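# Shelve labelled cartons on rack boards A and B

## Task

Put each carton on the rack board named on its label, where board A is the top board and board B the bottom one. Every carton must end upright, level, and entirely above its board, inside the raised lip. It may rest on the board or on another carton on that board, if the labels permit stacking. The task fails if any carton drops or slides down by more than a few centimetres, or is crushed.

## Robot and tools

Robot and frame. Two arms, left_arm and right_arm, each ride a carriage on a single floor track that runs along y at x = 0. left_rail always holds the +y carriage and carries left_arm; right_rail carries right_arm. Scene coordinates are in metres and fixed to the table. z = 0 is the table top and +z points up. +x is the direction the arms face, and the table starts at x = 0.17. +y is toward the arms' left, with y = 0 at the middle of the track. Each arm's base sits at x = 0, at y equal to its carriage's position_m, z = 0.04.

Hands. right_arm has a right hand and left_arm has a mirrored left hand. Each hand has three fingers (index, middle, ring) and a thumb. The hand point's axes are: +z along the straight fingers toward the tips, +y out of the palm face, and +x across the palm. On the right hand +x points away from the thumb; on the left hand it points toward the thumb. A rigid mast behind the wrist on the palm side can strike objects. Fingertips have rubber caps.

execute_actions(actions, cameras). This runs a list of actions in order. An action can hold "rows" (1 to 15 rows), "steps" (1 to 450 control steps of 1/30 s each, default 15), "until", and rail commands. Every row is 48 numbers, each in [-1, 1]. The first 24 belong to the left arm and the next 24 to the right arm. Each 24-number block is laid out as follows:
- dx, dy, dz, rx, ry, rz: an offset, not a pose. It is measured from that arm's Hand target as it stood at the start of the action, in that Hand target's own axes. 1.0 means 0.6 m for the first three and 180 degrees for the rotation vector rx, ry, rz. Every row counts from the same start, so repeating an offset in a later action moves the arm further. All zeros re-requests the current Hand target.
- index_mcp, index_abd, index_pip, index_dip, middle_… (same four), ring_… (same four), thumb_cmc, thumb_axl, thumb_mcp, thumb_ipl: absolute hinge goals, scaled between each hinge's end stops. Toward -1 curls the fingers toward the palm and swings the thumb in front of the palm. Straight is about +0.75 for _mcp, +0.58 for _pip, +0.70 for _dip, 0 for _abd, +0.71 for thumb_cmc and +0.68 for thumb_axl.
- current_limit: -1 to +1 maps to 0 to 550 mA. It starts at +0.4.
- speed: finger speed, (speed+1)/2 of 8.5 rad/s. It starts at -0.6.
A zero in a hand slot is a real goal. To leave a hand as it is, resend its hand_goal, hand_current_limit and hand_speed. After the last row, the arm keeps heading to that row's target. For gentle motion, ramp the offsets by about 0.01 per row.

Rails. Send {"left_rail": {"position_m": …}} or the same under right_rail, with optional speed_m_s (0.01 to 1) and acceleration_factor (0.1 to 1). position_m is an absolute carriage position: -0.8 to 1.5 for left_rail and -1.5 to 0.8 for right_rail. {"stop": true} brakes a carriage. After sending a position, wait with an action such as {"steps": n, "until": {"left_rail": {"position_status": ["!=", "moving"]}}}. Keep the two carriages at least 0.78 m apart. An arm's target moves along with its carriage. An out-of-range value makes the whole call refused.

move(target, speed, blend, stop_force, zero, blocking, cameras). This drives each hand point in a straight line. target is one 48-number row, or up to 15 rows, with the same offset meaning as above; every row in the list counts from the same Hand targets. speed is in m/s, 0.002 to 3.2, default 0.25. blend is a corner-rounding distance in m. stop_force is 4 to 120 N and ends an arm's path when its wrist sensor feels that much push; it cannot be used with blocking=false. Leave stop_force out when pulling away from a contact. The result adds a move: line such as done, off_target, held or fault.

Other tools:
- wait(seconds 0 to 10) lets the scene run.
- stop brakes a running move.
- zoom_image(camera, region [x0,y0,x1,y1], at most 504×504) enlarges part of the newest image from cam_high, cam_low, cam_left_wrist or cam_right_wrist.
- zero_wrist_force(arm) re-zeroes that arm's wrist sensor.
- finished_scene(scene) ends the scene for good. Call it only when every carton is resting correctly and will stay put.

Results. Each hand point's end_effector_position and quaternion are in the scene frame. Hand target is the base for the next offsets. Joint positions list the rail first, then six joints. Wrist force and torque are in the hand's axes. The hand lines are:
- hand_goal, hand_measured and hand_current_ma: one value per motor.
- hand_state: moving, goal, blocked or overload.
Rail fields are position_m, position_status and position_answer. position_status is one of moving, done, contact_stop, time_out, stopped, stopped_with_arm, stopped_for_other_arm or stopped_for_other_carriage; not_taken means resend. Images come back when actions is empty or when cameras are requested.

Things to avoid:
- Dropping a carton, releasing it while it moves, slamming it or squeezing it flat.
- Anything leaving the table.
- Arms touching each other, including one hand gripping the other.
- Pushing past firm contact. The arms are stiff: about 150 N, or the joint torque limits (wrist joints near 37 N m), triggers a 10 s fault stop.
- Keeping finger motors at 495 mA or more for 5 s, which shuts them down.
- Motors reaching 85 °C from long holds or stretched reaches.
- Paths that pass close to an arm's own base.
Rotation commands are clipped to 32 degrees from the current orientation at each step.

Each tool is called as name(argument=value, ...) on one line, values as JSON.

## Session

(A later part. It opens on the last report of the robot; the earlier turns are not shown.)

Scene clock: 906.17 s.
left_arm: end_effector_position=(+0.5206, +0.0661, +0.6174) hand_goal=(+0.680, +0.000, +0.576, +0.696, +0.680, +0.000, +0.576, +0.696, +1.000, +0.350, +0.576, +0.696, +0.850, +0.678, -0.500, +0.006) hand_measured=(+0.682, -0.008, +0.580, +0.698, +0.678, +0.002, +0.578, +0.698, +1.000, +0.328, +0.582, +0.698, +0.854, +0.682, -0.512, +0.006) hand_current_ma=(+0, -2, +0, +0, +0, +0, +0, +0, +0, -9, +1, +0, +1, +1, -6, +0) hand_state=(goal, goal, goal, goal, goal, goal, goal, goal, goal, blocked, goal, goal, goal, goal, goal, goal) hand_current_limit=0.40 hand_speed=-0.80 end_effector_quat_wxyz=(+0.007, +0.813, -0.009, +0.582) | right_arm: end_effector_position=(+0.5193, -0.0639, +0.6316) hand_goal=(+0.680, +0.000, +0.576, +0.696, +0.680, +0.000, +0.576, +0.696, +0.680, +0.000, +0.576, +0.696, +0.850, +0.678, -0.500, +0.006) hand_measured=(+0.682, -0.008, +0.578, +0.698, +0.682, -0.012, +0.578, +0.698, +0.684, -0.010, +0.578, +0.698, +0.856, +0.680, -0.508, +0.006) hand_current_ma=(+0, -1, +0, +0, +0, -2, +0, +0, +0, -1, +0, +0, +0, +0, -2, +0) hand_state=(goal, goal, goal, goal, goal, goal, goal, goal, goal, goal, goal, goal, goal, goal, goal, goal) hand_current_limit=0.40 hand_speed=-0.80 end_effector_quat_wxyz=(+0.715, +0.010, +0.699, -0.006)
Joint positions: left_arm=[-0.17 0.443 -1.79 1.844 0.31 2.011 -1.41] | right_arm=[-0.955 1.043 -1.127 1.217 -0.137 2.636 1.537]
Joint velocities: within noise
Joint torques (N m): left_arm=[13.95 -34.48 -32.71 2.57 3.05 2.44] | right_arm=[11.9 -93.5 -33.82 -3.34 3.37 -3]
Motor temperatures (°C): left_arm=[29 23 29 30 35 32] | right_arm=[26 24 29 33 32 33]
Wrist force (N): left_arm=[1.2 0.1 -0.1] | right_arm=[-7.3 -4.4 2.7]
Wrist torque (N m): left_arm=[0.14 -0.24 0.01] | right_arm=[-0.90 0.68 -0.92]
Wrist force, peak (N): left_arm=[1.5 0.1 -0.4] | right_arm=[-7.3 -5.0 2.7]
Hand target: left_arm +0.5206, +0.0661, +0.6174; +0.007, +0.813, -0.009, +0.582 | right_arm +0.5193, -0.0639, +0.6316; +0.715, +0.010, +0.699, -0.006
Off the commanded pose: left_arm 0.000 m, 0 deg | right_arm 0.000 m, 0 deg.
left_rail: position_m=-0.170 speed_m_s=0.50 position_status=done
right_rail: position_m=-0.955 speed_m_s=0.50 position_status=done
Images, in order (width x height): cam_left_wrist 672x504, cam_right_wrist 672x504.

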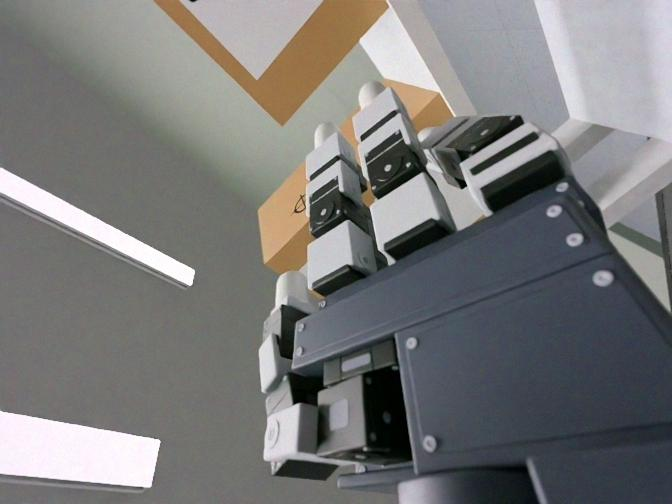

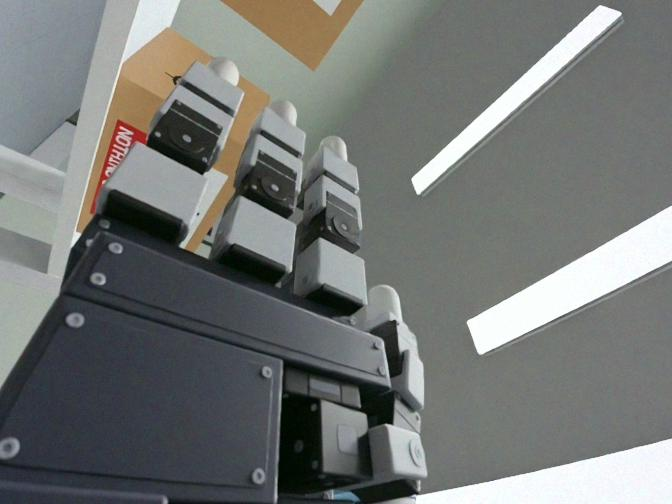

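move(target=[[0,0,0,0.0063,-0.0067,-0.0023,0.68,0,0.576,0.696,0.68,0,0.576,0.696,1.0,0.35,0.576,0.696,0.85,0.678,-0.5,0.005,0.4,-0.8,0,-0.56,0.012,-0.0067,0.0067,0,0.68,0,0.576,0.696,0.68,0,0.576,0.696,0.68,0,0.576,0.696,0.85,0.678,-0.5,0.005,0.4,-0.8]], speed=0.25, cameras=["cam_low","cam_left_wrist"])

zoom_image(camera="cam_low", region=[320, 230, 410, 290])

Scene clock: 913.97 s.
left_arm: end_effector_position=(+0.5206, +0.0661, +0.6174) hand_goal=(+0.680, +0.000, +0.576, +0.696, +0.680, +0.000, +0.576, +0.696, +1.000, +0.350, +0.576, +0.696, +0.850, +0.678, -0.500, +0.006) hand_measured=(+0.682, -0.008, +0.580, +0.698, +0.678, +0.002, +0.578, +0.698, +1.000, +0.328, +0.582, +0.698, +0.854, +0.682, -0.512, +0.006) hand_current_ma=(+0, -2, +0, +0, +0, +0, +0, +0, +0, -9, +1, +0, +1, +1, -6, +0) hand_state=(goal, goal, goal, goal, goal, goal, goal, goal, goal, blocked, goal, goal, goal, goal, goal, goal) hand_current_limit=0.40 hand_speed=-0.80 end_effector_quat_wxyz=(+0.001, +0.819, -0.001, +0.573) | right_arm: end_effector_position=(+0.5189, -0.4000, +0.6296) hand_goal=(+0.680, +0.000, +0.576, +0.696, +0.680, +0.000, +0.576, +0.696, +0.680, +0.000, +0.576, +0.696, +0.850, +0.678, -0.500, +0.006) hand_measured=(+0.682, -0.008, +0.578, +0.698, +0.682, -0.012, +0.578, +0.698, +0.682, -0.010, +0.578, +0.698, +0.854, +0.680, -0.508, +0.006) hand_current_ma=(+0, -1, +0, +0, +0, -2, +0, +0, +0, -1, +0, +0, +0, +0, -2, +0) hand_state=(goal, goal, goal, goal, goal, goal, goal, goal, goal, goal, goal, goal, goal, goal, goal, goal) hand_current_limit=0.40 hand_speed=-0.80 end_effector_quat_wxyz=(+0.708, +0.003, +0.707, +0.002)
Joint positions: left_arm=[-0.17 0.432 -1.794 1.841 0.336 1.978 -1.414] | right_arm=[-0.955 0.72 -1.647 1.834 -0.188 2.292 1.576]
Joint torques (N m): left_arm=[-18.89 -33.72 -49.51 2.69 -2.55 -1.62] | right_arm=[-15.01 -47.97 -34.04 0.53 -3.19 -2.45]
Wrist force (N): left_arm=[1.2 -0.1 -0.4] | right_arm=[-6.8 -4.3 2.9]
Wrist torque (N m): left_arm=[0.15 -0.25 0.00] | right_arm=[-0.92 0.62 -1.04]
Wrist force, peak (N): left_arm=[1.5 -0.2 -0.1] | right_arm=[-7.3 -6.6 3.0]
Hand target: left_arm +0.5206, +0.0661, +0.6174; +0.001, +0.819, -0.001, +0.573 | right_arm +0.5189, -0.4001, +0.6296; +0.708, +0.003, +0.707, +0.002
Off the commanded pose: left_arm 0.000 m, 0 deg | right_arm 0.000 m, 0 deg.
left_rail: position_m=-0.170 speed_m_s=0.50 position_status=done
right_rail: position_m=-0.955 speed_m_s=0.50 position_status=done
move: done
Images, in order (width x height): cam_low 672x504, cam_left_wrist 672x504.

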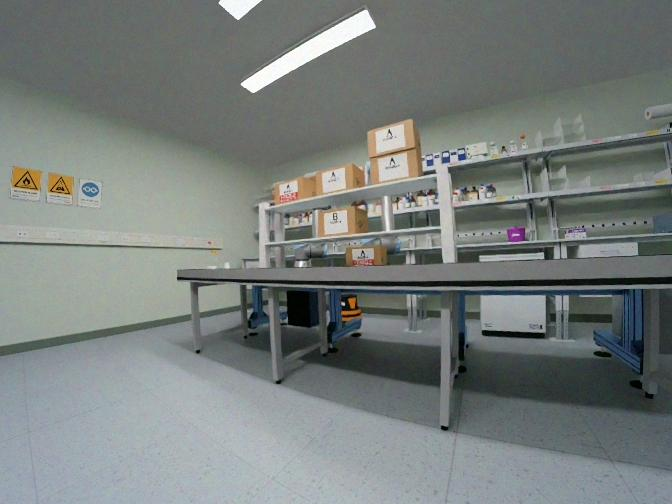

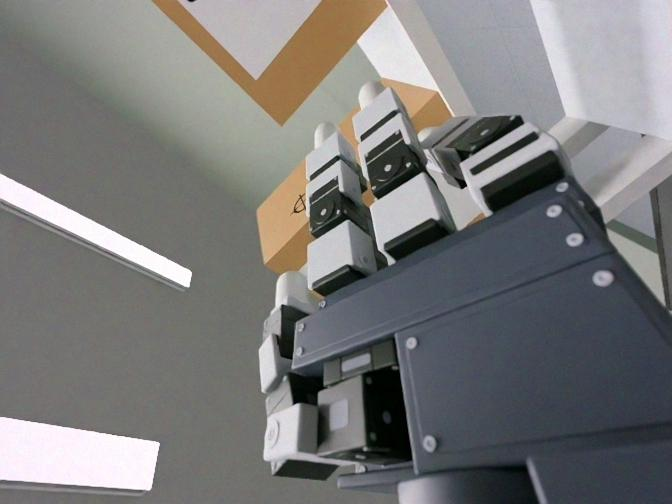

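Scaled by 5.600 from the camera's 672x504 image, which has a finer 960x720 frame.

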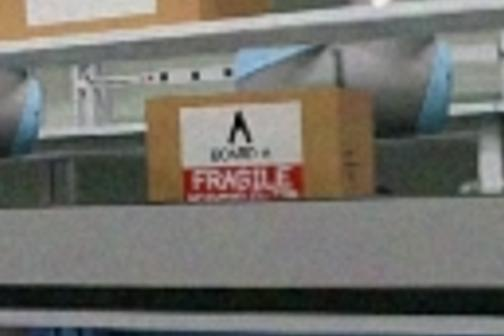

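zoom_image(camera="cam_low", region=[310, 150, 374, 198])

zoom_image(camera="cam_low", region=[362, 140, 426, 188])

zoom_image(camera="cam_low", region=[335, 230, 399, 278])

zoom_image(camera="cam_low", region=[310, 195, 374, 243])

Scaled by 7.875 from the camera's 672x504 image, which has a finer 960x720 frame.

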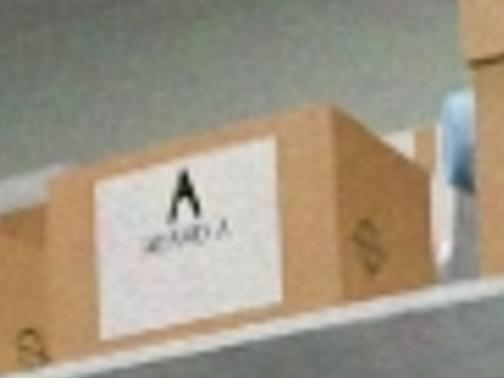

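Scaled by 7.875 from the camera's 672x504 image, which has a finer 960x720 frame.

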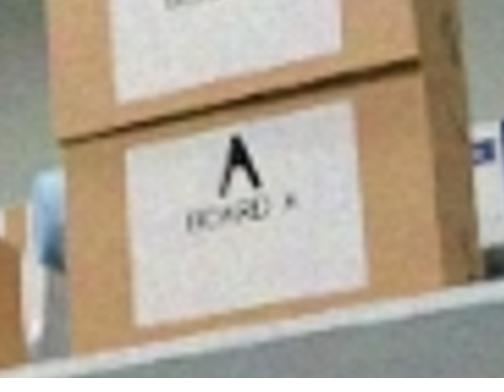

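Scaled by 7.875 from the camera's 672x504 image, which has a finer 960x720 frame.

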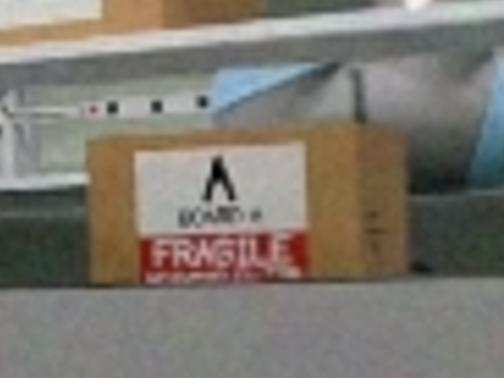

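Scaled by 7.875 from the camera's 672x504 image, which has a finer 960x720 frame.

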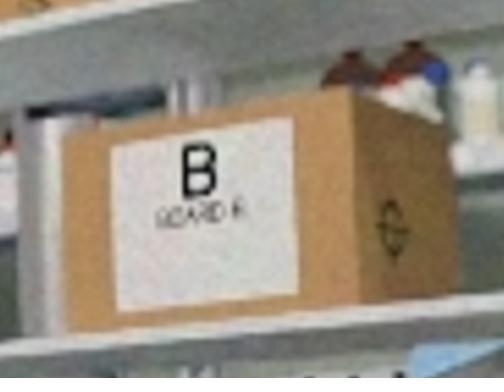

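execute_actions(actions=[{"left_rail":{"position_m":0.06,"speed_m_s":0.5},"steps":90,"until":{"left_rail":{"position_status":["!=","moving"]}}},{"right_rail":{"position_m":-0.74,"speed_m_s":0.5},"steps":90,"until":{"right_rail":{"position_status":["!=","moving"]}}}], cameras=["cam_right_wrist","cam_left_wrist"])

Scene clock: 923.50 s.
left_arm: end_effector_position=(+0.5206, +0.2961, +0.6175) hand_goal=(+0.680, +0.000, +0.576, +0.696, +0.680, +0.000, +0.576, +0.696, +1.000, +0.350, +0.576, +0.696, +0.850, +0.678, -0.500, +0.006) hand_measured=(+0.682, -0.008, +0.578, +0.698, +0.678, +0.002, +0.578, +0.698, +1.000, +0.328, +0.582, +0.698, +0.854, +0.682, -0.512, +0.006) hand_current_ma=(+0, -2, +0, +0, +0, +0, +0, +0, +0, -9, +1, +0, +1, +1, -6, +0) hand_state=(goal, goal, goal, goal, goal, goal, goal, goal, goal, blocked, goal, goal, goal, goal, goal, goal) hand_current_limit=0.40 hand_speed=-0.80 end_effector_quat_wxyz=(+0.001, +0.819, -0.001, +0.573) | right_arm: end_effector_position=(+0.5189, -0.1850, +0.6296) hand_goal=(+0.680, +0.000, +0.576, +0.696, +0.680, +0.000, +0.576, +0.696, +0.680, +0.000, +0.576, +0.696, +0.850, +0.678, -0.500, +0.006) hand_measured=(+0.682, -0.008, +0.578, +0.698, +0.682, -0.012, +0.578, +0.698, +0.682, -0.010, +0.578, +0.698, +0.854, +0.680, -0.508, +0.006) hand_current_ma=(+0, -1, +0, +0, +0, -2, +0, +0, +0, -1, +0, +0, +0, +0, -2, +0) hand_state=(goal, goal, goal, goal, goal, goal, goal, goal, goal, goal, goal, goal, goal, goal, goal, goal) hand_current_limit=0.40 hand_speed=-0.80 end_effector_quat_wxyz=(+0.708, +0.003, +0.707, +0.002)
Joint positions: left_arm=[0.06 0.432 -1.794 1.841 0.336 1.978 -1.414] | right_arm=[-0.74 0.72 -1.648 1.834 -0.188 2.292 1.576]
Joint torques (N m): left_arm=[-12.46 -14.52 -44.76 -1.17 0.19 -1.47] | right_arm=[-13.24 -35.05 -44.88 -0.09 -2.18 -2.39]
Wrist force (N): left_arm=[0.9 0.4 -0.1] | right_arm=[-6.5 -4.3 2.8]
Wrist torque (N m): left_arm=[0.19 -0.20 -0.03] | right_arm=[-0.92 0.58 -1.01]
Wrist force, peak (N): left_arm=[1.6 0.5 -0.4] | right_arm=[-7.2 -5.5 2.8]
Hand target: left_arm +0.5206, +0.2961, +0.6174; +0.001, +0.819, -0.001, +0.573 | right_arm +0.5189, -0.1850, +0.6296; +0.708, +0.003, +0.707, +0.002
Off the commanded pose: left_arm 0.000 m, 0 deg | right_arm 0.000 m, 0 deg.
left_rail: position_m=0.060 speed_m_s=0.50 position_status=done
right_rail: position_m=-0.740 speed_m_s=0.50 position_status=done
Images, in order (width x height): cam_left_wrist 672x504, cam_right_wrist 672x504.

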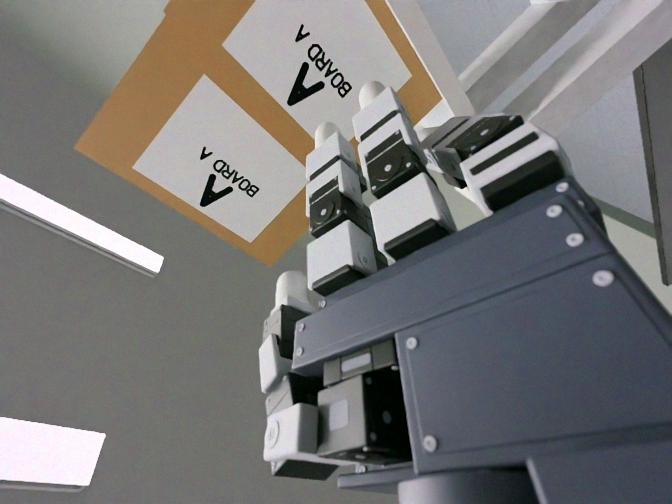

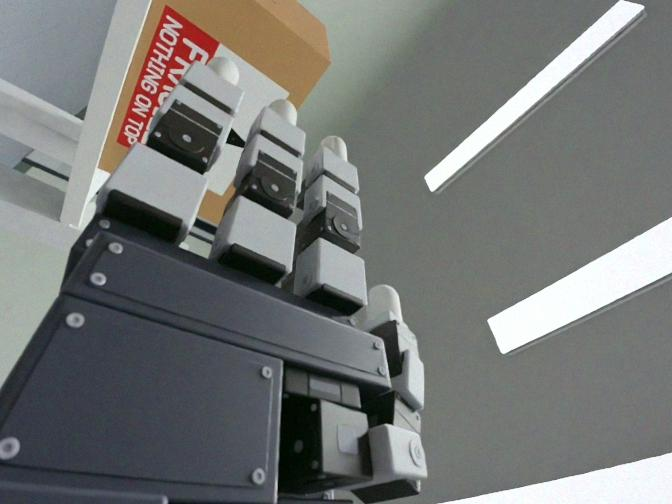

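move(target=[[-0.7742,0.1,0.2341,0.0319,0,-0.0116,0.68,0,0.576,0.696,0.68,0,0.576,0.696,1.0,0.35,0.576,0.696,0.85,0.678,-0.5,0.005,0.4,-0.8,0.8077,-0.0333,-0.015,-0.0339,0,0,0.68,0,0.576,0.696,0.68,0,0.576,0.696,0.68,0,0.576,0.696,0.85,0.678,-0.5,0.005,0.4,-0.8],[-0.7742,0.2972,0.2341,0.0319,0,-0.0116,0.68,0,0.576,0.696,0.68,0,0.576,0.696,1.0,0.35,0.576,0.696,0.85,0.678,-0.5,0.005,0.4,-0.8,0.8077,0.1507,-0.015,-0.0339,0,0,0.68,0,0.576,0.696,0.68,0,0.576,0.696,0.68,0,0.576,0.696,0.85,0.678,-0.5,0.005,0.4,-0.8]], speed=[0.2,0.1], cameras=["cam_left_wrist","cam_right_wrist"])

Scene clock: 930.13 s.
left_arm: end_effector_position=(+0.4929, +0.1175, +0.1331) hand_goal=(+0.680, +0.000, +0.576, +0.696, +0.680, +0.000, +0.576, +0.696, +1.000, +0.350, +0.576, +0.696, +0.850, +0.678, -0.500, +0.006) hand_measured=(+0.682, -0.008, +0.578, +0.698, +0.678, +0.002, +0.578, +0.698, +1.000, +0.328, +0.582, +0.698, +0.854, +0.680, -0.510, +0.006) hand_current_ma=(+0, -2, +0, +0, +0, +0, +0, +0, +0, -9, +1, +0, +1, +0, -5, +0) hand_state=(goal, goal, goal, goal, goal, goal, goal, goal, goal, blocked, goal, goal, goal, goal, goal, goal) hand_current_limit=0.40 hand_speed=-0.80 end_effector_quat_wxyz=(-0.030, +0.818, +0.043, +0.572) | right_arm: end_effector_position=(+0.5108, -0.0916, +0.1455) hand_goal=(+0.680, +0.000, +0.576, +0.696, +0.680, +0.000, +0.576, +0.696, +0.680, +0.000, +0.576, +0.696, +0.850, +0.678, -0.500, +0.006) hand_measured=(+0.682, -0.008, +0.578, +0.698, +0.680, -0.012, +0.578, +0.698, +0.682, -0.010, +0.578, +0.698, +0.854, +0.680, -0.508, +0.006) hand_current_ma=(+0, -1, +0, +0, +0, -2, +0, +0, +0, -1, +0, +0, +0, +0, -2, +0) hand_state=(goal, goal, goal, goal, goal, goal, goal, goal, goal, goal, goal, goal, goal, goal, goal, goal) hand_current_limit=0.40 hand_speed=-0.80 end_effector_quat_wxyz=(+0.707, -0.035, +0.705, +0.039)
Joint positions: left_arm=[0.06 -0.249 -1.527 2.691 -0.793 1.24 -1.697] | right_arm=[-0.74 0.807 -1.036 2.123 -1.09 2.272 1.575]
Joint torques (N m): left_arm=[-20.36 -31.29 -9.22 2.18 -3.33 -2.45] | right_arm=[11.8 -52.41 -29.76 0.62 3.74 2.76]
Wrist force (N): left_arm=[1.3 -0.4 -0.4] | right_arm=[-6.4 -4.7 2.9]
Wrist torque (N m): left_arm=[0.10 -0.33 0.34] | right_arm=[-0.98 0.59 -1.01]
Wrist force, peak (N): left_arm=[3.2 -0.6 -0.6] | right_arm=[-8.7 -4.4 3.0]
Hand target: left_arm +0.4929, +0.1175, +0.1331; -0.030, +0.818, +0.043, +0.572 | right_arm +0.5108, -0.0916, +0.1455; +0.707, -0.035, +0.705, +0.039
Off the commanded pose: left_arm 0.000 m, 0 deg | right_arm 0.000 m, 0 deg.
left_rail: position_m=0.060 speed_m_s=0.50 position_status=done
right_rail: position_m=-0.740 speed_m_s=0.50 position_status=done
move: done
Images, in order (width x height): cam_left_wrist 672x504, cam_right_wrist 672x504.

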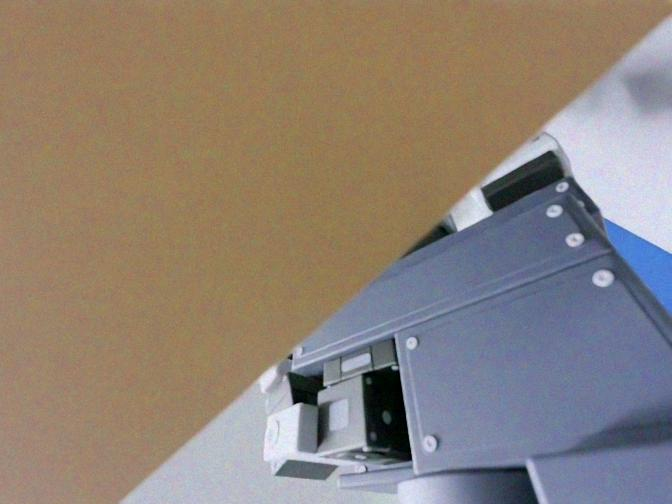

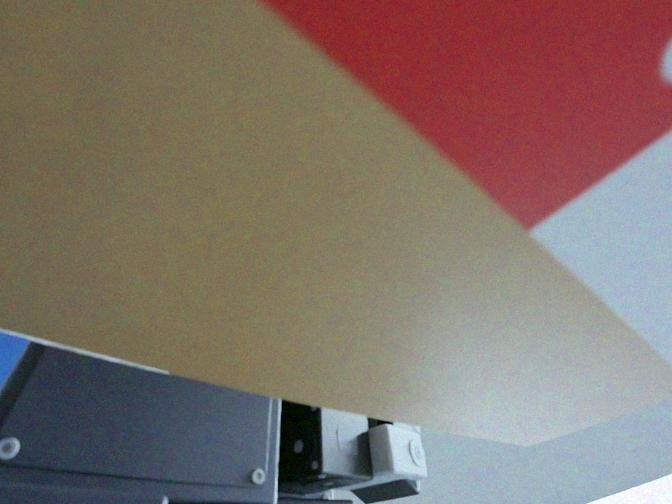

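move(target=[0,0.05,0,0,0,0,0.68,0,0.576,0.696,0.68,0,0.576,0.696,1.0,0.35,0.576,0.696,0.85,0.678,-0.5,0.005,0.4,-0.8,0,0.05,0,0,0,0,0.68,0,0.576,0.696,0.68,0,0.576,0.696,0.68,0,0.576,0.696,0.85,0.678,-0.5,0.005,0.4,-0.8], speed=0.04, stop_force=6)

move(target=[0,0.05,0,0,0,0,0.68,0,0.576,0.696,0.68,0,0.576,0.696,1.0,0.35,0.576,0.696,0.85,0.678,-0.5,0.005,0.4,-0.8,0,0.05,0,0,0,0,0.68,0,0.576,0.696,0.68,0,0.576,0.696,0.68,0,0.576,0.696,0.85,0.678,-0.5,0.005,0.4,-0.8], speed=0.006, stop_force=5, cameras=["cam_left_wrist","cam_right_wrist"])

Scene clock: 933.50 s.
left_arm: end_effector_position=(+0.4960, +0.0876, +0.1331) hand_goal=(+0.680, +0.000, +0.576, +0.696, +0.680, +0.000, +0.576, +0.696, +1.000, +0.350, +0.576, +0.696, +0.850, +0.678, -0.500, +0.006) hand_measured=(+0.682, -0.008, +0.578, +0.698, +0.678, +0.002, +0.578, +0.698, +1.000, +0.328, +0.582, +0.698, +0.854, +0.680, -0.510, +0.006) hand_current_ma=(+0, -2, +0, +0, +0, +0, +0, +0, +0, -9, +1, +0, +1, +0, -5, +0) hand_state=(goal, goal, goal, goal, goal, goal, goal, goal, goal, blocked, goal, goal, goal, goal, goal, goal) hand_current_limit=0.40 hand_speed=-0.80 end_effector_quat_wxyz=(-0.030, +0.818, +0.043, +0.572) | right_arm: end_effector_position=(+0.5077, -0.0618, +0.1457) hand_goal=(+0.680, +0.000, +0.576, +0.696, +0.680, +0.000, +0.576, +0.696, +0.680, +0.000, +0.576, +0.696, +0.850, +0.678, -0.500, +0.006) hand_measured=(+0.682, -0.008, +0.578, +0.698, +0.680, -0.012, +0.578, +0.698, +0.682, -0.010, +0.578, +0.698, +0.854, +0.680, -0.508, +0.006) hand_current_ma=(+0, -1, +0, +0, +0, -2, +0, +0, +0, -1, +0, +0, +0, +0, -2, +0) hand_state=(goal, goal, goal, goal, goal, goal, goal, goal, goal, goal, goal, goal, goal, goal, goal, goal) hand_current_limit=0.40 hand_speed=-0.80 end_effector_quat_wxyz=(+0.707, -0.035, +0.705, +0.039)
Joint positions: left_arm=[0.06 -0.384 -1.537 2.706 -0.777 1.115 -1.751] | right_arm=[-0.74 0.845 -1.012 2.071 -1.062 2.31 1.575]
Joint torques (N m): left_arm=[-18.73 -30.89 -8.56 2.58 -3.18 -2.38] | right_arm=[11.45 -55.45 -31.22 0.47 3.66 0.89]
Wrist force (N): left_arm=[0.9 -0.4 -0.1] | right_arm=[-6.5 -4.9 3.0]
Wrist torque (N m): left_arm=[0.08 -0.28 0.31] | right_arm=[-0.99 0.57 -1.02]
Wrist force, peak (N): left_arm=[1.9 -0.4 -0.1] | right_arm=[-7.1 -4.9 3.1]
Hand target: left_arm +0.4960, +0.0876, +0.1331; -0.030, +0.818, +0.043, +0.572 | right_arm +0.5077, -0.0618, +0.1457; +0.707, -0.035, +0.705, +0.039
Off the commanded pose: left_arm 0.000 m, 0 deg | right_arm 0.000 m, 0 deg.
left_rail: position_m=0.060 speed_m_s=0.50 position_status=done
right_rail: position_m=-0.740 speed_m_s=0.50 position_status=done
move: done

Scene clock: 937.30 s.
left_arm: end_effector_position=(+0.4977, +0.0715, +0.1331) hand_goal=(+0.680, +0.000, +0.576, +0.696, +0.680, +0.000, +0.576, +0.696, +1.000, +0.350, +0.576, +0.696, +0.850, +0.678, -0.500, +0.006) hand_measured=(+0.682, -0.008, +0.578, +0.698, +0.688, +0.008, +0.582, +0.698, +1.000, +0.328, +0.590, +0.698, +0.856, +0.680, -0.510, +0.006) hand_current_ma=(+0, -2, +0, +0, +3, +1, +1, +0, +0, -9, +5, +0, +1, +0, -5, +0) hand_state=(goal, goal, goal, goal, goal, goal, goal, goal, goal, blocked, goal, goal, goal, goal, goal, goal) hand_current_limit=0.40 hand_speed=-0.80 end_effector_quat_wxyz=(-0.030, +0.818, +0.043, +0.572) | right_arm: end_effector_position=(+0.5061, -0.0471, +0.1458) hand_goal=(+0.680, +0.000, +0.576, +0.696, +0.680, +0.000, +0.576, +0.696, +0.680, +0.000, +0.576, +0.696, +0.850, +0.678, -0.500, +0.006) hand_measured=(+0.696, -0.008, +0.580, +0.698, +0.696, -0.012, +0.580, +0.696, +0.698, -0.010, +0.580, +0.698, +0.854, +0.680, -0.508, +0.006) hand_current_ma=(+5, -1, +0, +0, +5, -2, +0, +0, +5, -1, +0, +0, +0, +0, -2, +0) hand_state=(goal, goal, goal, goal, goal, goal, goal, goal, goal, goal, goal, goal, goal, goal, goal, goal) hand_current_limit=0.40 hand_speed=-0.80 end_effector_quat_wxyz=(+0.707, -0.035, +0.705, +0.039)
Joint positions: left_arm=[0.06 -0.455 -1.539 2.711 -0.766 1.049 -1.783] | right_arm=[-0.74 0.862 -1 2.045 -1.048 2.328 1.575]
Joint torques (N m): left_arm=[14.3 -26 -22.53 -2.12 1.51 1.7] | right_arm=[-13.91 -81.58 -14.74 -3.91 -3.81 -2.25]
Wrist force (N): left_arm=[1.1 -1.1 0.1] | right_arm=[-5.7 -5.8 2.6]
Wrist torque (N m): left_arm=[0.15 -0.27 0.35] | right_arm=[-0.81 0.61 -1.00]
Wrist force, peak (N): left_arm=[2.0 -5.9 0.0] | right_arm=[-5.9 -10.2 2.1]
Hand target: left_arm +0.4977, +0.0715, +0.1331; -0.030, +0.818, +0.043, +0.572 (not the last commanded pose) | right_arm +0.5061, -0.0471, +0.1458; +0.707, -0.035, +0.705, +0.039 (not the last commanded pose)
Off the commanded pose: left_arm 0.014 m, 0 deg | right_arm 0.015 m, 0 deg.
left_rail: position_m=0.060 speed_m_s=0.50 position_status=done
right_rail: position_m=-0.740 speed_m_s=0.50 position_status=done
move: contact (left_arm, right_arm)
Images, in order (width x height): cam_left_wrist 672x504, cam_right_wrist 672x504.

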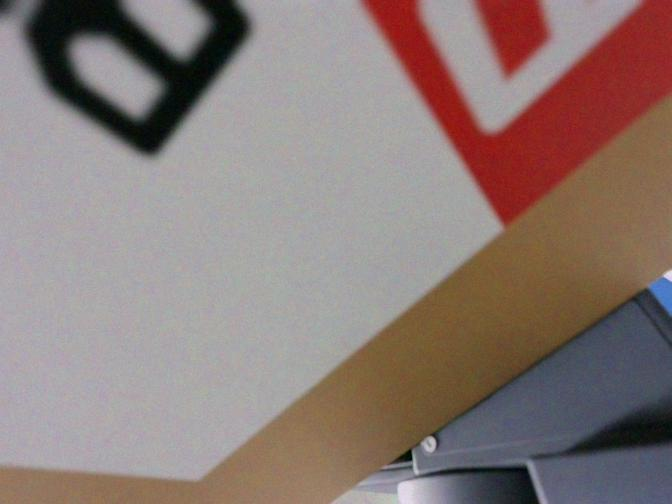

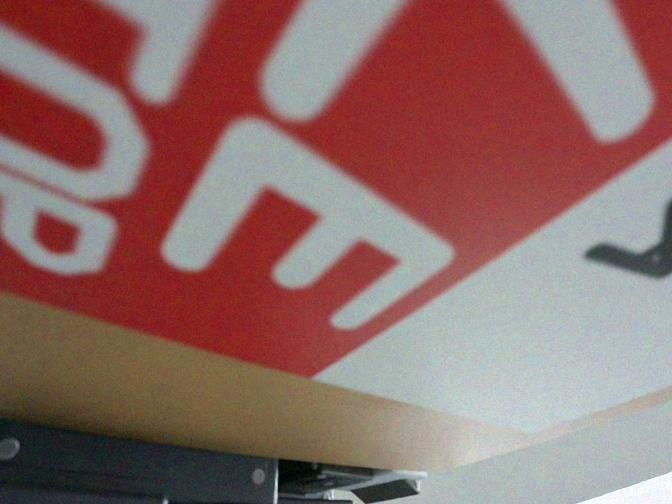

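move(target=[0.00067,-0.0034,0.00185,-0.00627,0,0.00228,0.68,0,0.576,0.696,0.68,0,0.576,0.696,1.0,0.35,0.576,0.696,0.85,0.678,-0.5,0.005,0.4,-0.8,0,-0.0045,-0.00197,0.00667,0,0,0.68,0,0.576,0.696,0.68,0,0.576,0.696,0.68,0,0.576,0.696,0.85,0.678,-0.5,0.005,0.4,-0.8], speed=0.01)

move(target=[0,0.02,0,0,0,0,0.68,0,0.576,0.696,0.68,0,0.576,0.696,1.0,0.35,0.576,0.696,0.85,0.678,-0.5,0.005,0.4,-0.8,0,0.02,0,0,0,0,0.68,0,0.576,0.696,0.68,0,0.576,0.696,0.68,0,0.576,0.696,0.85,0.678,-0.5,0.005,0.4,-0.8], speed=0.005, stop_force=6)

Scene clock: 941.20 s.
left_arm: end_effector_position=(+0.4986, +0.0736, +0.1331) hand_goal=(+0.680, +0.000, +0.576, +0.696, +0.680, +0.000, +0.576, +0.696, +1.000, +0.350, +0.576, +0.696, +0.850, +0.678, -0.500, +0.006) hand_measured=(+0.682, -0.008, +0.578, +0.698, +0.680, +0.004, +0.578, +0.698, +1.000, +0.328, +0.582, +0.698, +0.854, +0.680, -0.510, +0.006) hand_current_ma=(+0, -2, +0, +0, +0, +0, +0, +0, +0, -9, +1, +0, +1, +0, -5, +0) hand_state=(goal, goal, goal, goal, goal, goal, goal, goal, goal, blocked, goal, goal, goal, goal, goal, goal) hand_current_limit=0.40 hand_speed=-0.80 end_effector_quat_wxyz=(-0.024, +0.819, +0.034, +0.573) | right_arm: end_effector_position=(+0.5052, -0.0499, +0.1458) hand_goal=(+0.680, +0.000, +0.576, +0.696, +0.680, +0.000, +0.576, +0.696, +0.680, +0.000, +0.576, +0.696, +0.850, +0.678, -0.500, +0.006) hand_measured=(+0.684, -0.008, +0.580, +0.698, +0.684, -0.012, +0.580, +0.696, +0.684, -0.010, +0.580, +0.698, +0.854, +0.680, -0.508, +0.006) hand_current_ma=(+0, -1, +0, +0, +0, -2, +0, +0, +0, -1, +0, +0, +0, +0, -2, +0) hand_state=(goal, goal, goal, goal, goal, goal, goal, goal, goal, goal, goal, goal, goal, goal, goal, goal) hand_current_limit=0.40 hand_speed=-0.80 end_effector_quat_wxyz=(+0.707, -0.028, +0.706, +0.032)
Joint positions: left_arm=[0.06 -0.417 -1.534 2.704 -0.775 1.104 -1.757] | right_arm=[-0.74 0.869 -0.999 2.044 -1.047 2.355 1.575]
Joint torques (N m): left_arm=[16.29 -4.66 -25.7 -3.94 1.8 2.61] | right_arm=[12.14 -56.44 -31.67 0.74 3.71 2.56]
Wrist force (N): left_arm=[1.0 -0.3 0.2] | right_arm=[-6.8 -4.9 3.0]
Wrist torque (N m): left_arm=[0.07 -0.27 0.04] | right_arm=[-0.96 0.61 -1.05]
Wrist force, peak (N): left_arm=[1.5 -1.5 -0.1] | right_arm=[-7.1 -8.2 4.2]
Hand target: left_arm +0.4986, +0.0736, +0.1331; -0.024, +0.819, +0.034, +0.573 | right_arm +0.5052, -0.0499, +0.1458; +0.707, -0.028, +0.706, +0.032
Off the commanded pose: left_arm 0.000 m, 0 deg | right_arm 0.000 m, 0 deg.
left_rail: position_m=0.060 speed_m_s=0.50 position_status=done
right_rail: position_m=-0.740 speed_m_s=0.50 position_status=done
move: done

Scene clock: 943.17 s.
left_arm: end_effector_position=(+0.4989, +0.0701, +0.1331) hand_goal=(+0.680, +0.000, +0.576, +0.696, +0.680, +0.000, +0.576, +0.696, +1.000, +0.350, +0.576, +0.696, +0.850, +0.678, -0.500, +0.006) hand_measured=(+0.684, -0.008, +0.578, +0.698, +0.692, +0.012, +0.586, +0.698, +1.000, +0.326, +0.592, +0.698, +0.860, +0.680, -0.510, +0.006) hand_current_ma=(+1, -2, +0, +0, +5, +3, +3, +0, +0, -11, +6, +0, +3, +0, -5, +0) hand_state=(goal, goal, goal, goal, goal, goal, goal, goal, goal, blocked, goal, goal, goal, goal, goal, goal) hand_current_limit=0.40 hand_speed=-0.80 end_effector_quat_wxyz=(-0.024, +0.819, +0.034, +0.573) | right_arm: end_effector_position=(+0.5049, -0.0464, +0.1458) hand_goal=(+0.680, +0.000, +0.576, +0.696, +0.680, +0.000, +0.576, +0.696, +0.680, +0.000, +0.576, +0.696, +0.850, +0.678, -0.500, +0.006) hand_measured=(+0.684, -0.008, +0.580, +0.698, +0.684, -0.012, +0.580, +0.696, +0.684, -0.010, +0.580, +0.698, +0.866, +0.676, -0.508, +0.006) hand_current_ma=(+0, -1, +0, +0, +0, -2, +0, +0, +0, -1, +0, +0, +4, +0, -2, +0) hand_state=(goal, goal, goal, goal, goal, goal, goal, goal, goal, goal, goal, goal, goal, goal, goal, goal) hand_current_limit=0.40 hand_speed=-0.80 end_effector_quat_wxyz=(+0.707, -0.028, +0.706, +0.032)
Joint positions: left_arm=[0.06 -0.432 -1.535 2.705 -0.773 1.089 -1.763] | right_arm=[-0.74 0.872 -0.997 2.038 -1.044 2.359 1.575]
Joint torques (N m): left_arm=[14.32 -15.6 -25.95 -3.2 1.59 1.79] | right_arm=[-13.65 -82.89 -16.52 -4.17 -3.87 2.5]
Wrist force (N): left_arm=[0.9 -2.2 0.5] | right_arm=[-6.1 -8.6 1.1]
Wrist torque (N m): left_arm=[0.06 -0.25 0.02] | right_arm=[-1.18 0.51 -0.89]
Wrist force, peak (N): left_arm=[1.0 -6.8 1.1] | right_arm=[-5.0 -12.9 1.0]
Hand target: left_arm +0.4989, +0.0701, +0.1331; -0.024, +0.819, +0.034, +0.573 (not the last commanded pose) | right_arm +0.5049, -0.0465, +0.1458; +0.707, -0.028, +0.706, +0.032 (not the last commanded pose)
Off the commanded pose: left_arm 0.008 m, 0 deg | right_arm 0.009 m, 0 deg.
left_rail: position_m=0.060 speed_m_s=0.50 position_status=done
right_rail: position_m=-0.740 speed_m_s=0.50 position_status=done
move: contact (left_arm, right_arm)

move(target=[0,0.02,0,0,0,0,0.68,0,0.576,0.696,0.68,0,0.576,0.696,1.0,0.35,0.576,0.696,0.85,0.678,-0.5,0.005,0.4,-0.8,0,0.02,0,0,0,0,0.68,0,0.576,0.696,0.68,0,0.576,0.696,0.68,0,0.576,0.696,0.85,0.678,-0.5,0.005,0.4,-0.8], speed=0.003, stop_force=30)

move(target=[0,0.0014,0,0,0,0,0.62,0,0.576,0.696,0.62,0,0.576,0.696,1.0,0.35,0.576,0.696,0.78,0.678,-0.64,0.005,0.4,-0.8,0,0.0014,0,0,0,0,0.60,0,0.576,0.696,0.60,0,0.576,0.696,0.60,0,0.576,0.696,0.78,0.678,-0.64,0.005,0.4,-0.8], speed=0.003, cameras=["cam_left_wrist","cam_right_wrist"])

Scene clock: 946.23 s.
left_arm: end_effector_position=(+0.4990, +0.0683, +0.1330) hand_goal=(+0.680, +0.000, +0.576, +0.696, +0.680, +0.000, +0.576, +0.696, +1.000, +0.350, +0.576, +0.696, +0.850, +0.678, -0.500, +0.006) hand_measured=(+0.690, -0.008, +0.578, +0.698, +0.698, +0.016, +0.586, +0.698, +1.000, +0.326, +0.594, +0.698, +0.888, +0.688, -0.510, +0.006) hand_current_ma=(+3, -1, +0, +0, +10, +6, +3, +0, +0, -12, +8, +0, +34, +5, -5, +0) hand_state=(goal, goal, goal, goal, goal, goal, goal, goal, goal, blocked, goal, goal, blocked, goal, goal, goal) hand_current_limit=0.40 hand_speed=-0.80 end_effector_quat_wxyz=(-0.024, +0.819, +0.034, +0.573) | right_arm: end_effector_position=(+0.5048, -0.0446, +0.1457) hand_goal=(+0.680, +0.000, +0.576, +0.696, +0.680, +0.000, +0.576, +0.696, +0.680, +0.000, +0.576, +0.696, +0.850, +0.678, -0.500, +0.006) hand_measured=(+0.692, -0.008, +0.580, +0.698, +0.692, -0.010, +0.580, +0.696, +0.694, -0.008, +0.580, +0.698, +0.882, +0.678, -0.508, +0.006) hand_current_ma=(+2, -1, +0, +0, +3, -1, +0, +0, +4, -1, +0, +0, +18, +0, -2, +0) hand_state=(goal, goal, goal, goal, goal, goal, goal, goal, goal, goal, goal, goal, blocked, goal, goal, goal) hand_current_limit=0.40 hand_speed=-0.80 end_effector_quat_wxyz=(+0.707, -0.028, +0.706, +0.032)
Joint positions: left_arm=[0.06 -0.441 -1.535 2.706 -0.771 1.082 -1.767] | right_arm=[-0.74 0.875 -0.995 2.034 -1.042 2.361 1.575]
Joint torques (N m): left_arm=[0.35 -22.35 -29.65 -4.77 7.86 1.86] | right_arm=[1.04 -81.96 -28.82 -6.97 -9.57 1.63]
Wrist force (N): left_arm=[0.3 -35.0 3.8] | right_arm=[-7.3 -37.7 0.9]
Wrist torque (N m): left_arm=[-2.70 -0.02 0.42] | right_arm=[-3.56 0.42 -1.79]
Wrist force, peak (N): left_arm=[0.1 -37.1 5.3] | right_arm=[-7.1 -42.7 -0.4]
Hand target: left_arm +0.4991, +0.0682, +0.1330; -0.024, +0.819, +0.034, +0.573 (not the last commanded pose) | right_arm +0.5048, -0.0446, +0.1457; +0.707, -0.028, +0.706, +0.032 (not the last commanded pose)
Off the commanded pose: left_arm 0.010 m, 0 deg | right_arm 0.010 m, 0 deg.
left_rail: position_m=0.060 speed_m_s=0.50 position_status=done
right_rail: position_m=-0.740 speed_m_s=0.50 position_status=done
move: contact (left_arm, right_arm)

Scene clock: 946.93 s.
left_arm: end_effector_position=(+0.4991, +0.0675, +0.1330) hand_goal=(+0.620, +0.000, +0.576, +0.696, +0.620, +0.000, +0.576, +0.696, +1.000, +0.350, +0.576, +0.696, +0.780, +0.678, -0.640, +0.006) hand_measured=(+0.686, -0.004, +0.584, +0.698, +0.694, +0.018, +0.590, +0.698, +1.000, +0.326, +0.594, +0.698, +0.878, +0.688, -0.592, +0.006) hand_current_ma=(+96, +0, +2, +0, +118, +7, +6, +0, +0, -12, +8, +0, +183, +5, +80, +0) hand_state=(blocked, goal, goal, goal, blocked, goal, goal, goal, goal, blocked, goal, goal, blocked, goal, blocked, goal) hand_current_limit=0.40 hand_speed=-0.80 end_effector_quat_wxyz=(-0.024, +0.819, +0.034, +0.573) | right_arm: end_effector_position=(+0.5048, -0.0439, +0.1457) hand_goal=(+0.600, +0.000, +0.576, +0.696, +0.600, +0.000, +0.576, +0.696, +0.600, +0.000, +0.576, +0.696, +0.780, +0.678, -0.640, +0.006) hand_measured=(+0.682, -0.004, +0.588, +0.696, +0.682, -0.006, +0.588, +0.694, +0.684, -0.004, +0.588, +0.696, +0.872, +0.674, -0.598, +0.006) hand_current_ma=(+116, +0, +2, +0, +116, +0, +3, +0, +124, +0, +2, +0, +134, +0, +47, +0) hand_state=(blocked, goal, goal, goal, blocked, goal, goal, goal, blocked, goal, goal, goal, blocked, goal, blocked, goal) hand_current_limit=0.40 hand_speed=-0.80 end_effector_quat_wxyz=(+0.707, -0.027, +0.706, +0.032)
Joint positions: left_arm=[0.06 -0.444 -1.535 2.706 -0.771 1.078 -1.769] | right_arm=[-0.74 0.875 -0.994 2.033 -1.041 2.362 1.575]
Joint torques (N m): left_arm=[-54.02 -32.6 -32.26 -1.43 7.26 -1.58] | right_arm=[50.95 -53.94 -70.69 -4.43 -8.64 1.41]
Wrist force (N): left_arm=[4.9 -88.9 5.0] | right_arm=[-20.7 -97.4 -4.0]
Wrist torque (N m): left_arm=[-7.44 0.19 1.93] | right_arm=[-7.80 1.25 -4.58]
Wrist force, peak (N): left_arm=[4.9 -88.9 5.0] | right_arm=[-20.7 -97.4 -4.0]
Hand target: left_arm +0.4991, +0.0674, +0.1330; -0.024, +0.819, +0.034, +0.573 | right_arm +0.5047, -0.0438, +0.1457; +0.707, -0.028, +0.706, +0.032
Off the commanded pose: left_arm 0.000 m, 0 deg | right_arm 0.000 m, 0 deg.
left_rail: position_m=0.060 speed_m_s=0.50 position_status=done
right_rail: position_m=-0.740 speed_m_s=0.50 position_status=done
move: done
Images, in order (width x height): cam_left_wrist 672x504, cam_right_wrist 672x504.

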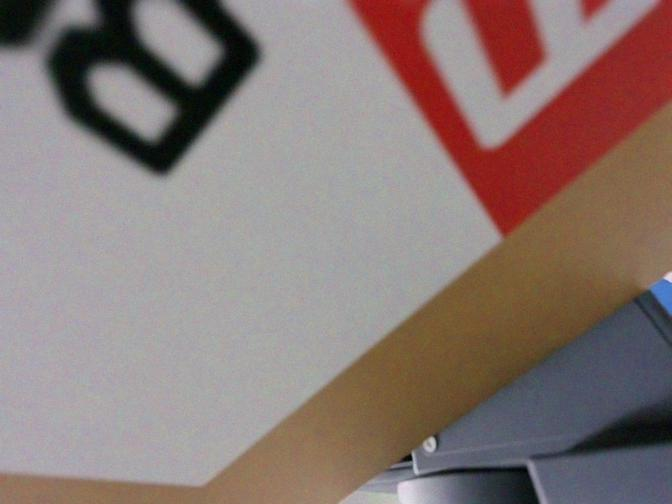

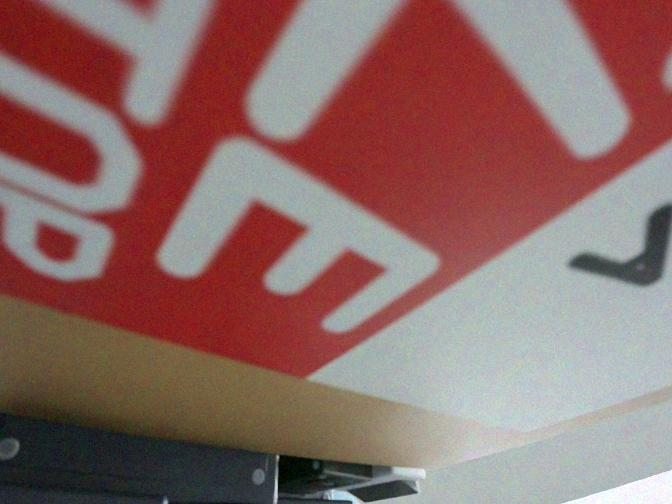

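move(target=[0.047,0,-0.0171,0,0,0,0.62,0,0.576,0.696,0.62,0,0.576,0.696,1.0,0.35,0.576,0.696,0.78,0.678,-0.64,0.005,0.4,-0.8,-0.05,0,0,0,0,0,0.60,0,0.576,0.696,0.60,0,0.576,0.696,0.60,0,0.576,0.696,0.78,0.678,-0.64,0.005,0.4,-0.8], speed=0.03, cameras=["cam_low","cam_left_wrist","cam_right_wrist"])

zoom_image(camera="cam_low", region=[335, 220, 399, 268])

Scene clock: 949.47 s.
left_arm: end_effector_position=(+0.4992, +0.0674, +0.1630) hand_goal=(+0.620, +0.000, +0.576, +0.696, +0.620, +0.000, +0.576, +0.696, +1.000, +0.350, +0.576, +0.696, +0.780, +0.678, -0.640, +0.006) hand_measured=(+0.684, -0.008, +0.586, +0.698, +0.694, +0.014, +0.592, +0.698, +1.000, +0.326, +0.594, +0.698, +0.878, +0.690, -0.592, +0.006) hand_current_ma=(+95, -1, +3, +0, +118, +5, +7, +0, +0, -12, +8, +0, +183, +6, +80, +0) hand_state=(blocked, goal, goal, goal, blocked, goal, goal, goal, goal, blocked, goal, goal, blocked, goal, blocked, goal) hand_current_limit=0.40 hand_speed=-0.80 end_effector_quat_wxyz=(-0.024, +0.819, +0.034, +0.573) | right_arm: end_effector_position=(+0.5047, -0.0440, +0.1757) hand_goal=(+0.600, +0.000, +0.576, +0.696, +0.600, +0.000, +0.576, +0.696, +0.600, +0.000, +0.576, +0.696, +0.780, +0.678, -0.640, +0.006) hand_measured=(+0.682, -0.008, +0.590, +0.694, +0.682, -0.010, +0.590, +0.694, +0.684, -0.008, +0.590, +0.694, +0.872, +0.678, -0.598, +0.006) hand_current_ma=(+115, -1, +4, +0, +114, -1, +4, +0, +120, -1, +3, +0, +134, +0, +47, +0) hand_state=(blocked, goal, goal, goal, blocked, goal, goal, goal, blocked, goal, goal, goal, blocked, goal, blocked, goal) hand_current_limit=0.40 hand_speed=-0.80 end_effector_quat_wxyz=(+0.707, -0.028, +0.706, +0.032)
Joint positions: left_arm=[0.06 -0.444 -1.637 2.686 -0.649 1.079 -1.768] | right_arm=[-0.74 0.875 -1.041 2.03 -0.992 2.362 1.575]
Joint torques (N m): left_arm=[-41.18 -26.15 -55.43 -3.48 11.38 -1.53] | right_arm=[22.26 -95.08 -73.56 -5.83 -18.83 -0.35]
Wrist force (N): left_arm=[-0.5 -82.8 2.1] | right_arm=[6.2 -82.7 2.9]
Wrist torque (N m): left_arm=[-6.54 -1.10 1.77] | right_arm=[-6.77 0.09 -1.58]
Wrist force, peak (N): left_arm=[5.3 -96.3 5.2] | right_arm=[-22.2 -106.4 -1.5]
Hand target: left_arm +0.4992, +0.0674, +0.1630; -0.024, +0.819, +0.034, +0.573 | right_arm +0.5047, -0.0440, +0.1757; +0.707, -0.028, +0.706, +0.032
Off the commanded pose: left_arm 0.000 m, 0 deg | right_arm 0.000 m, 0 deg.
left_rail: position_m=0.060 speed_m_s=0.50 position_status=done
right_rail: position_m=-0.740 speed_m_s=0.50 position_status=done
move: done
Images, in order (width x height): cam_low 672x504, cam_left_wrist 672x504, cam_right_wrist 672x504.

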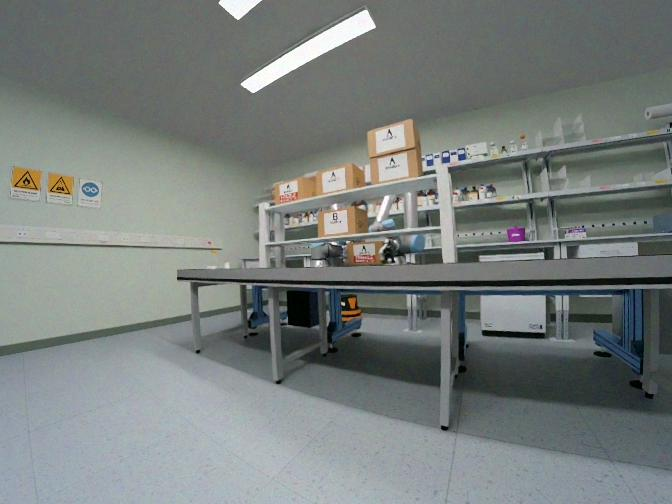

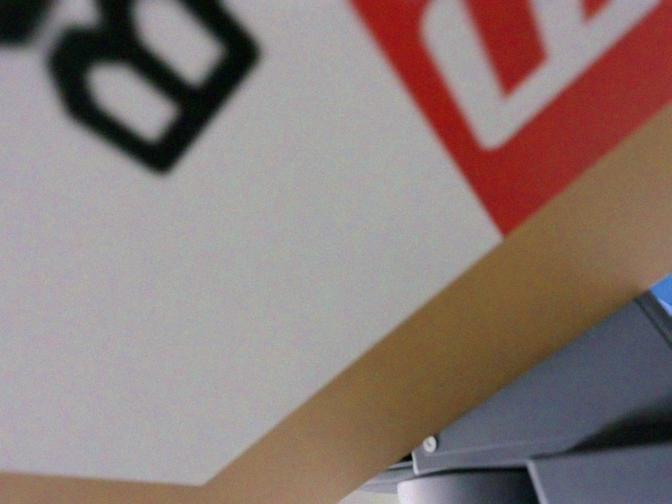

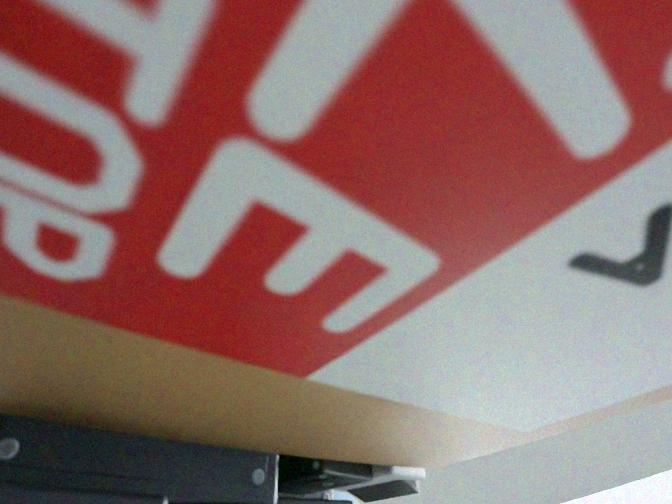

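Scaled by 7.875 from the camera's 672x504 image, which has a finer 960x720 frame.

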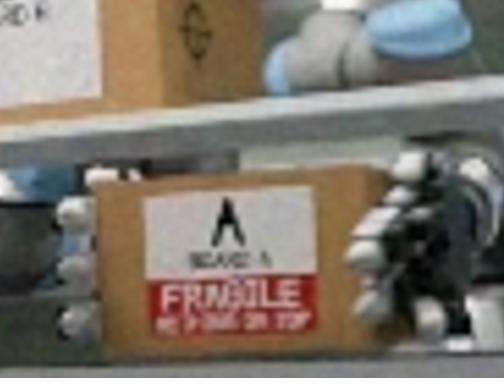

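move(target=[0.235,0.0005,-0.0855,0,0,0,0.62,0,0.576,0.696,0.62,0,0.576,0.696,1.0,0.35,0.576,0.696,0.78,0.678,-0.64,0.005,0.4,-0.8,-0.25,0.0005,0,0,0,0,0.60,0,0.576,0.696,0.60,0,0.576,0.696,0.60,0,0.576,0.696,0.78,0.678,-0.64,0.005,0.4,-0.8], speed=0.04)

Scene clock: 957.30 s.
left_arm: end_effector_position=(+0.4994, +0.0672, +0.3130) hand_goal=(+0.620, +0.000, +0.576, +0.696, +0.620, +0.000, +0.576, +0.696, +1.000, +0.350, +0.576, +0.696, +0.780, +0.678, -0.640, +0.006) hand_measured=(+0.684, -0.008, +0.586, +0.698, +0.692, +0.014, +0.592, +0.698, +1.000, +0.326, +0.594, +0.698, +0.878, +0.690, -0.592, +0.006) hand_current_ma=(+93, -1, +3, +0, +116, +5, +7, +0, +0, -12, +8, +0, +183, +6, +80, +0) hand_state=(blocked, goal, goal, goal, blocked, goal, goal, goal, goal, blocked, goal, goal, blocked, goal, blocked, goal) hand_current_limit=0.40 hand_speed=-0.80 end_effector_quat_wxyz=(-0.024, +0.819, +0.034, +0.573) | right_arm: end_effector_position=(+0.5044, -0.0446, +0.3257) hand_goal=(+0.600, +0.000, +0.576, +0.696, +0.600, +0.000, +0.576, +0.696, +0.600, +0.000, +0.576, +0.696, +0.780, +0.678, -0.640, +0.006) hand_measured=(+0.682, -0.008, +0.592, +0.694, +0.682, -0.010, +0.594, +0.694, +0.684, -0.008, +0.592, +0.694, +0.872, +0.678, -0.598, +0.006) hand_current_ma=(+115, -1, +5, +0, +114, -1, +5, +0, +120, -1, +4, +0, +134, +0, +47, +0) hand_state=(blocked, goal, goal, goal, blocked, goal, goal, goal, blocked, goal, goal, goal, blocked, goal, blocked, goal) hand_current_limit=0.40 hand_speed=-0.80 end_effector_quat_wxyz=(+0.707, -0.028, +0.706, +0.032)
Joint positions: left_arm=[0.06 -0.445 -1.981 2.525 -0.145 1.078 -1.769] | right_arm=[-0.74 0.875 -1.246 1.972 -0.729 2.362 1.575]
Joint torques (N m): left_arm=[-47.26 -10.82 -60.6 -2.4 5.6 -1.59] | right_arm=[19.58 -79.21 -73.98 -4.99 -17.53 1.04]
Wrist force (N): left_arm=[-1.1 -73.3 0.6] | right_arm=[5.6 -74.0 3.9]
Wrist torque (N m): left_arm=[-5.67 -1.10 1.28] | right_arm=[-5.76 0.10 -1.41]
Wrist force, peak (N): left_arm=[-0.1 -86.3 0.8] | right_arm=[7.3 -86.1 3.7]
Hand target: left_arm +0.4994, +0.0672, +0.3131; -0.024, +0.819, +0.034, +0.573 | right_arm +0.5044, -0.0446, +0.3257; +0.707, -0.028, +0.706, +0.032
Off the commanded pose: left_arm 0.000 m, 0 deg | right_arm 0.000 m, 0 deg.
left_rail: position_m=0.060 speed_m_s=0.50 position_status=done
right_rail: position_m=-0.740 speed_m_s=0.50 position_status=done
move: done

Good. Continue lifting, .2.

move(target=[0.3133,0.001,-0.114,0,0,0,0.62,0,0.576,0.696,0.62,0,0.576,0.696,1.0,0.35,0.576,0.696,0.78,0.678,-0.64,0.005,0.4,-0.8,-0.3333,0.001,0,0,0,0,0.60,0,0.576,0.696,0.60,0,0.576,0.696,0.60,0,0.576,0.696,0.78,0.678,-0.64,0.005,0.4,-0.8], speed=0.04)

move(target=[0.235,0.0005,-0.0855,0,0,0,0.62,0,0.576,0.696,0.62,0,0.576,0.696,1.0,0.35,0.576,0.696,0.78,0.678,-0.64,0.005,0.4,-0.8,-0.25,0.0005,0,0,0,0,0.60,0,0.576,0.696,0.60,0,0.576,0.696,0.60,0,0.576,0.696,0.78,0.678,-0.64,0.005,0.4,-0.8], speed=0.04, cameras=["cam_high"])

Scene clock: 963.27 s.
left_arm: end_effector_position=(+0.4996, +0.0667, +0.5131) hand_goal=(+0.620, +0.000, +0.576, +0.696, +0.620, +0.000, +0.576, +0.696, +1.000, +0.350, +0.576, +0.696, +0.780, +0.678, -0.640, +0.006) hand_measured=(+0.682, -0.008, +0.586, +0.698, +0.692, +0.014, +0.592, +0.698, +1.000, +0.326, +0.594, +0.698, +0.878, +0.690, -0.592, +0.006) hand_current_ma=(+88, -2, +3, +0, +112, +4, +7, +0, +0, -12, +8, +0, +183, +6, +80, +0) hand_state=(blocked, goal, goal, goal, blocked, goal, goal, goal, goal, blocked, goal, goal, blocked, goal, blocked, goal) hand_current_limit=0.40 hand_speed=-0.80 end_effector_quat_wxyz=(-0.024, +0.819, +0.034, +0.573) | right_arm: end_effector_position=(+0.5041, -0.0452, +0.5257) hand_goal=(+0.600, +0.000, +0.576, +0.696, +0.600, +0.000, +0.576, +0.696, +0.600, +0.000, +0.576, +0.696, +0.780, +0.678, -0.640, +0.006) hand_measured=(+0.682, -0.010, +0.596, +0.694, +0.682, -0.012, +0.596, +0.694, +0.684, -0.010, +0.594, +0.692, +0.872, +0.680, -0.598, +0.006) hand_current_ma=(+115, -1, +6, +0, +114, -2, +6, +0, +120, -1, +6, +0, +134, +0, +47, +0) hand_state=(blocked, goal, goal, goal, blocked, goal, goal, goal, blocked, goal, goal, goal, blocked, goal, blocked, goal) hand_current_limit=0.40 hand_speed=-0.80 end_effector_quat_wxyz=(+0.707, -0.028, +0.706, +0.032)
Joint positions: left_arm=[0.06 -0.446 -2.128 2.223 0.305 1.076 -1.769] | right_arm=[-0.74 0.875 -1.425 1.792 -0.37 2.362 1.575]
Joint torques (N m): left_arm=[-49.75 0.04 -57.99 -3.94 5.71 -1.64] | right_arm=[21.81 -61.89 -75.41 -5.21 -18.12 0.73]
Wrist force (N): left_arm=[-1.9 -76.0 -0.9] | right_arm=[6.4 -76.6 6.3]
Wrist torque (N m): left_arm=[-5.99 -1.12 1.36] | right_arm=[-5.81 0.05 -1.34]
Wrist force, peak (N): left_arm=[-1.9 -76.0 -0.9] | right_arm=[6.4 -76.6 6.3]
Hand target: left_arm +0.4996, +0.0667, +0.5131; -0.024, +0.819, +0.034, +0.573 | right_arm +0.5041, -0.0452, +0.5257; +0.707, -0.028, +0.706, +0.032
Off the commanded pose: left_arm 0.000 m, 0 deg | right_arm 0.000 m, 0 deg.
left_rail: position_m=0.060 speed_m_s=0.50 position_status=done
right_rail: position_m=-0.740 speed_m_s=0.50 position_status=done
move: done

Scene clock: 967.40 s.
left_arm: end_effector_position=(+0.4998, +0.0665, +0.6631) hand_goal=(+0.620, +0.000, +0.576, +0.696, +0.620, +0.000, +0.576, +0.696, +1.000, +0.350, +0.576, +0.696, +0.780, +0.678, -0.640, +0.006) hand_measured=(+0.682, -0.008, +0.586, +0.698, +0.690, +0.014, +0.592, +0.698, +1.000, +0.326, +0.594, +0.698, +0.876, +0.692, -0.592, +0.006) hand_current_ma=(+86, -2, +3, +0, +110, +4, +7, +0, +0, -12, +8, +0, +179, +7, +80, +0) hand_state=(blocked, goal, goal, goal, blocked, goal, goal, goal, goal, blocked, goal, goal, blocked, goal, blocked, goal) hand_current_limit=0.40 hand_speed=-0.80 end_effector_quat_wxyz=(-0.024, +0.819, +0.034, +0.573) | right_arm: end_effector_position=(+0.5038, -0.0458, +0.6757) hand_goal=(+0.600, +0.000, +0.576, +0.696, +0.600, +0.000, +0.576, +0.696, +0.600, +0.000, +0.576, +0.696, +0.780, +0.678, -0.640, +0.006) hand_measured=(+0.682, -0.012, +0.598, +0.694, +0.682, -0.014, +0.598, +0.692, +0.684, -0.012, +0.596, +0.692, +0.872, +0.680, -0.598, +0.006) hand_current_ma=(+115, -2, +8, +0, +114, -2, +8, +0, +120, -2, +7, +0, +134, +0, +47, +0) hand_state=(blocked, goal, blocked, goal, blocked, goal, blocked, goal, blocked, goal, blocked, goal, blocked, goal, blocked, goal) hand_current_limit=0.40 hand_speed=-0.80 end_effector_quat_wxyz=(+0.707, -0.028, +0.706, +0.032)
Joint positions: left_arm=[0.06 -0.447 -2.118 1.955 0.563 1.076 -1.77] | right_arm=[-0.74 0.875 -1.484 1.588 -0.107 2.361 1.575]
Joint torques (N m): left_arm=[-45.02 29.63 -55.41 -2.53 4.55 -1.65] | right_arm=[17.81 -54.52 -67.24 -4.1 -16.21 2.81]
Wrist force (N): left_arm=[-4.0 -64.4 -2.7] | right_arm=[4.6 -65.3 7.3]
Wrist torque (N m): left_arm=[-4.87 -0.86 0.87] | right_arm=[-4.60 0.19 -0.96]
Wrist force, peak (N): left_arm=[-2.1 -76.2 -1.5] | right_arm=[6.5 -76.0 6.3]
Hand target: left_arm +0.4998, +0.0665, +0.6632; -0.024, +0.819, +0.034, +0.573 | right_arm +0.5038, -0.0458, +0.6757; +0.707, -0.028, +0.706, +0.032
Off the commanded pose: left_arm 0.000 m, 0 deg | right_arm 0.000 m, 0 deg.
left_rail: position_m=0.060 speed_m_s=0.50 position_status=done
right_rail: position_m=-0.740 speed_m_s=0.50 position_status=done
move: done
Images, in order (width x height): cam_high 672x504.

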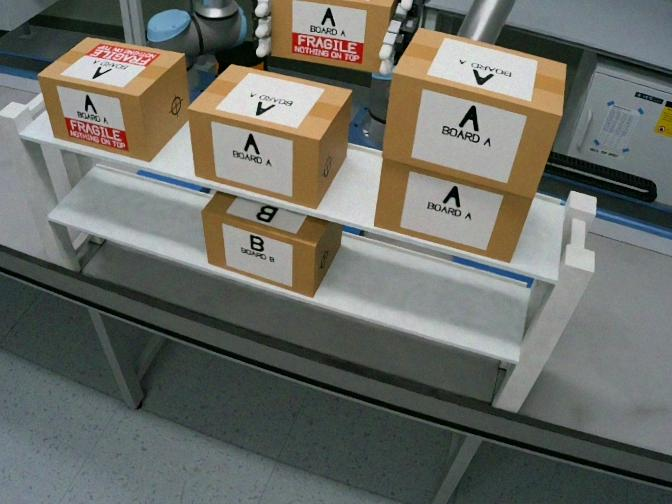

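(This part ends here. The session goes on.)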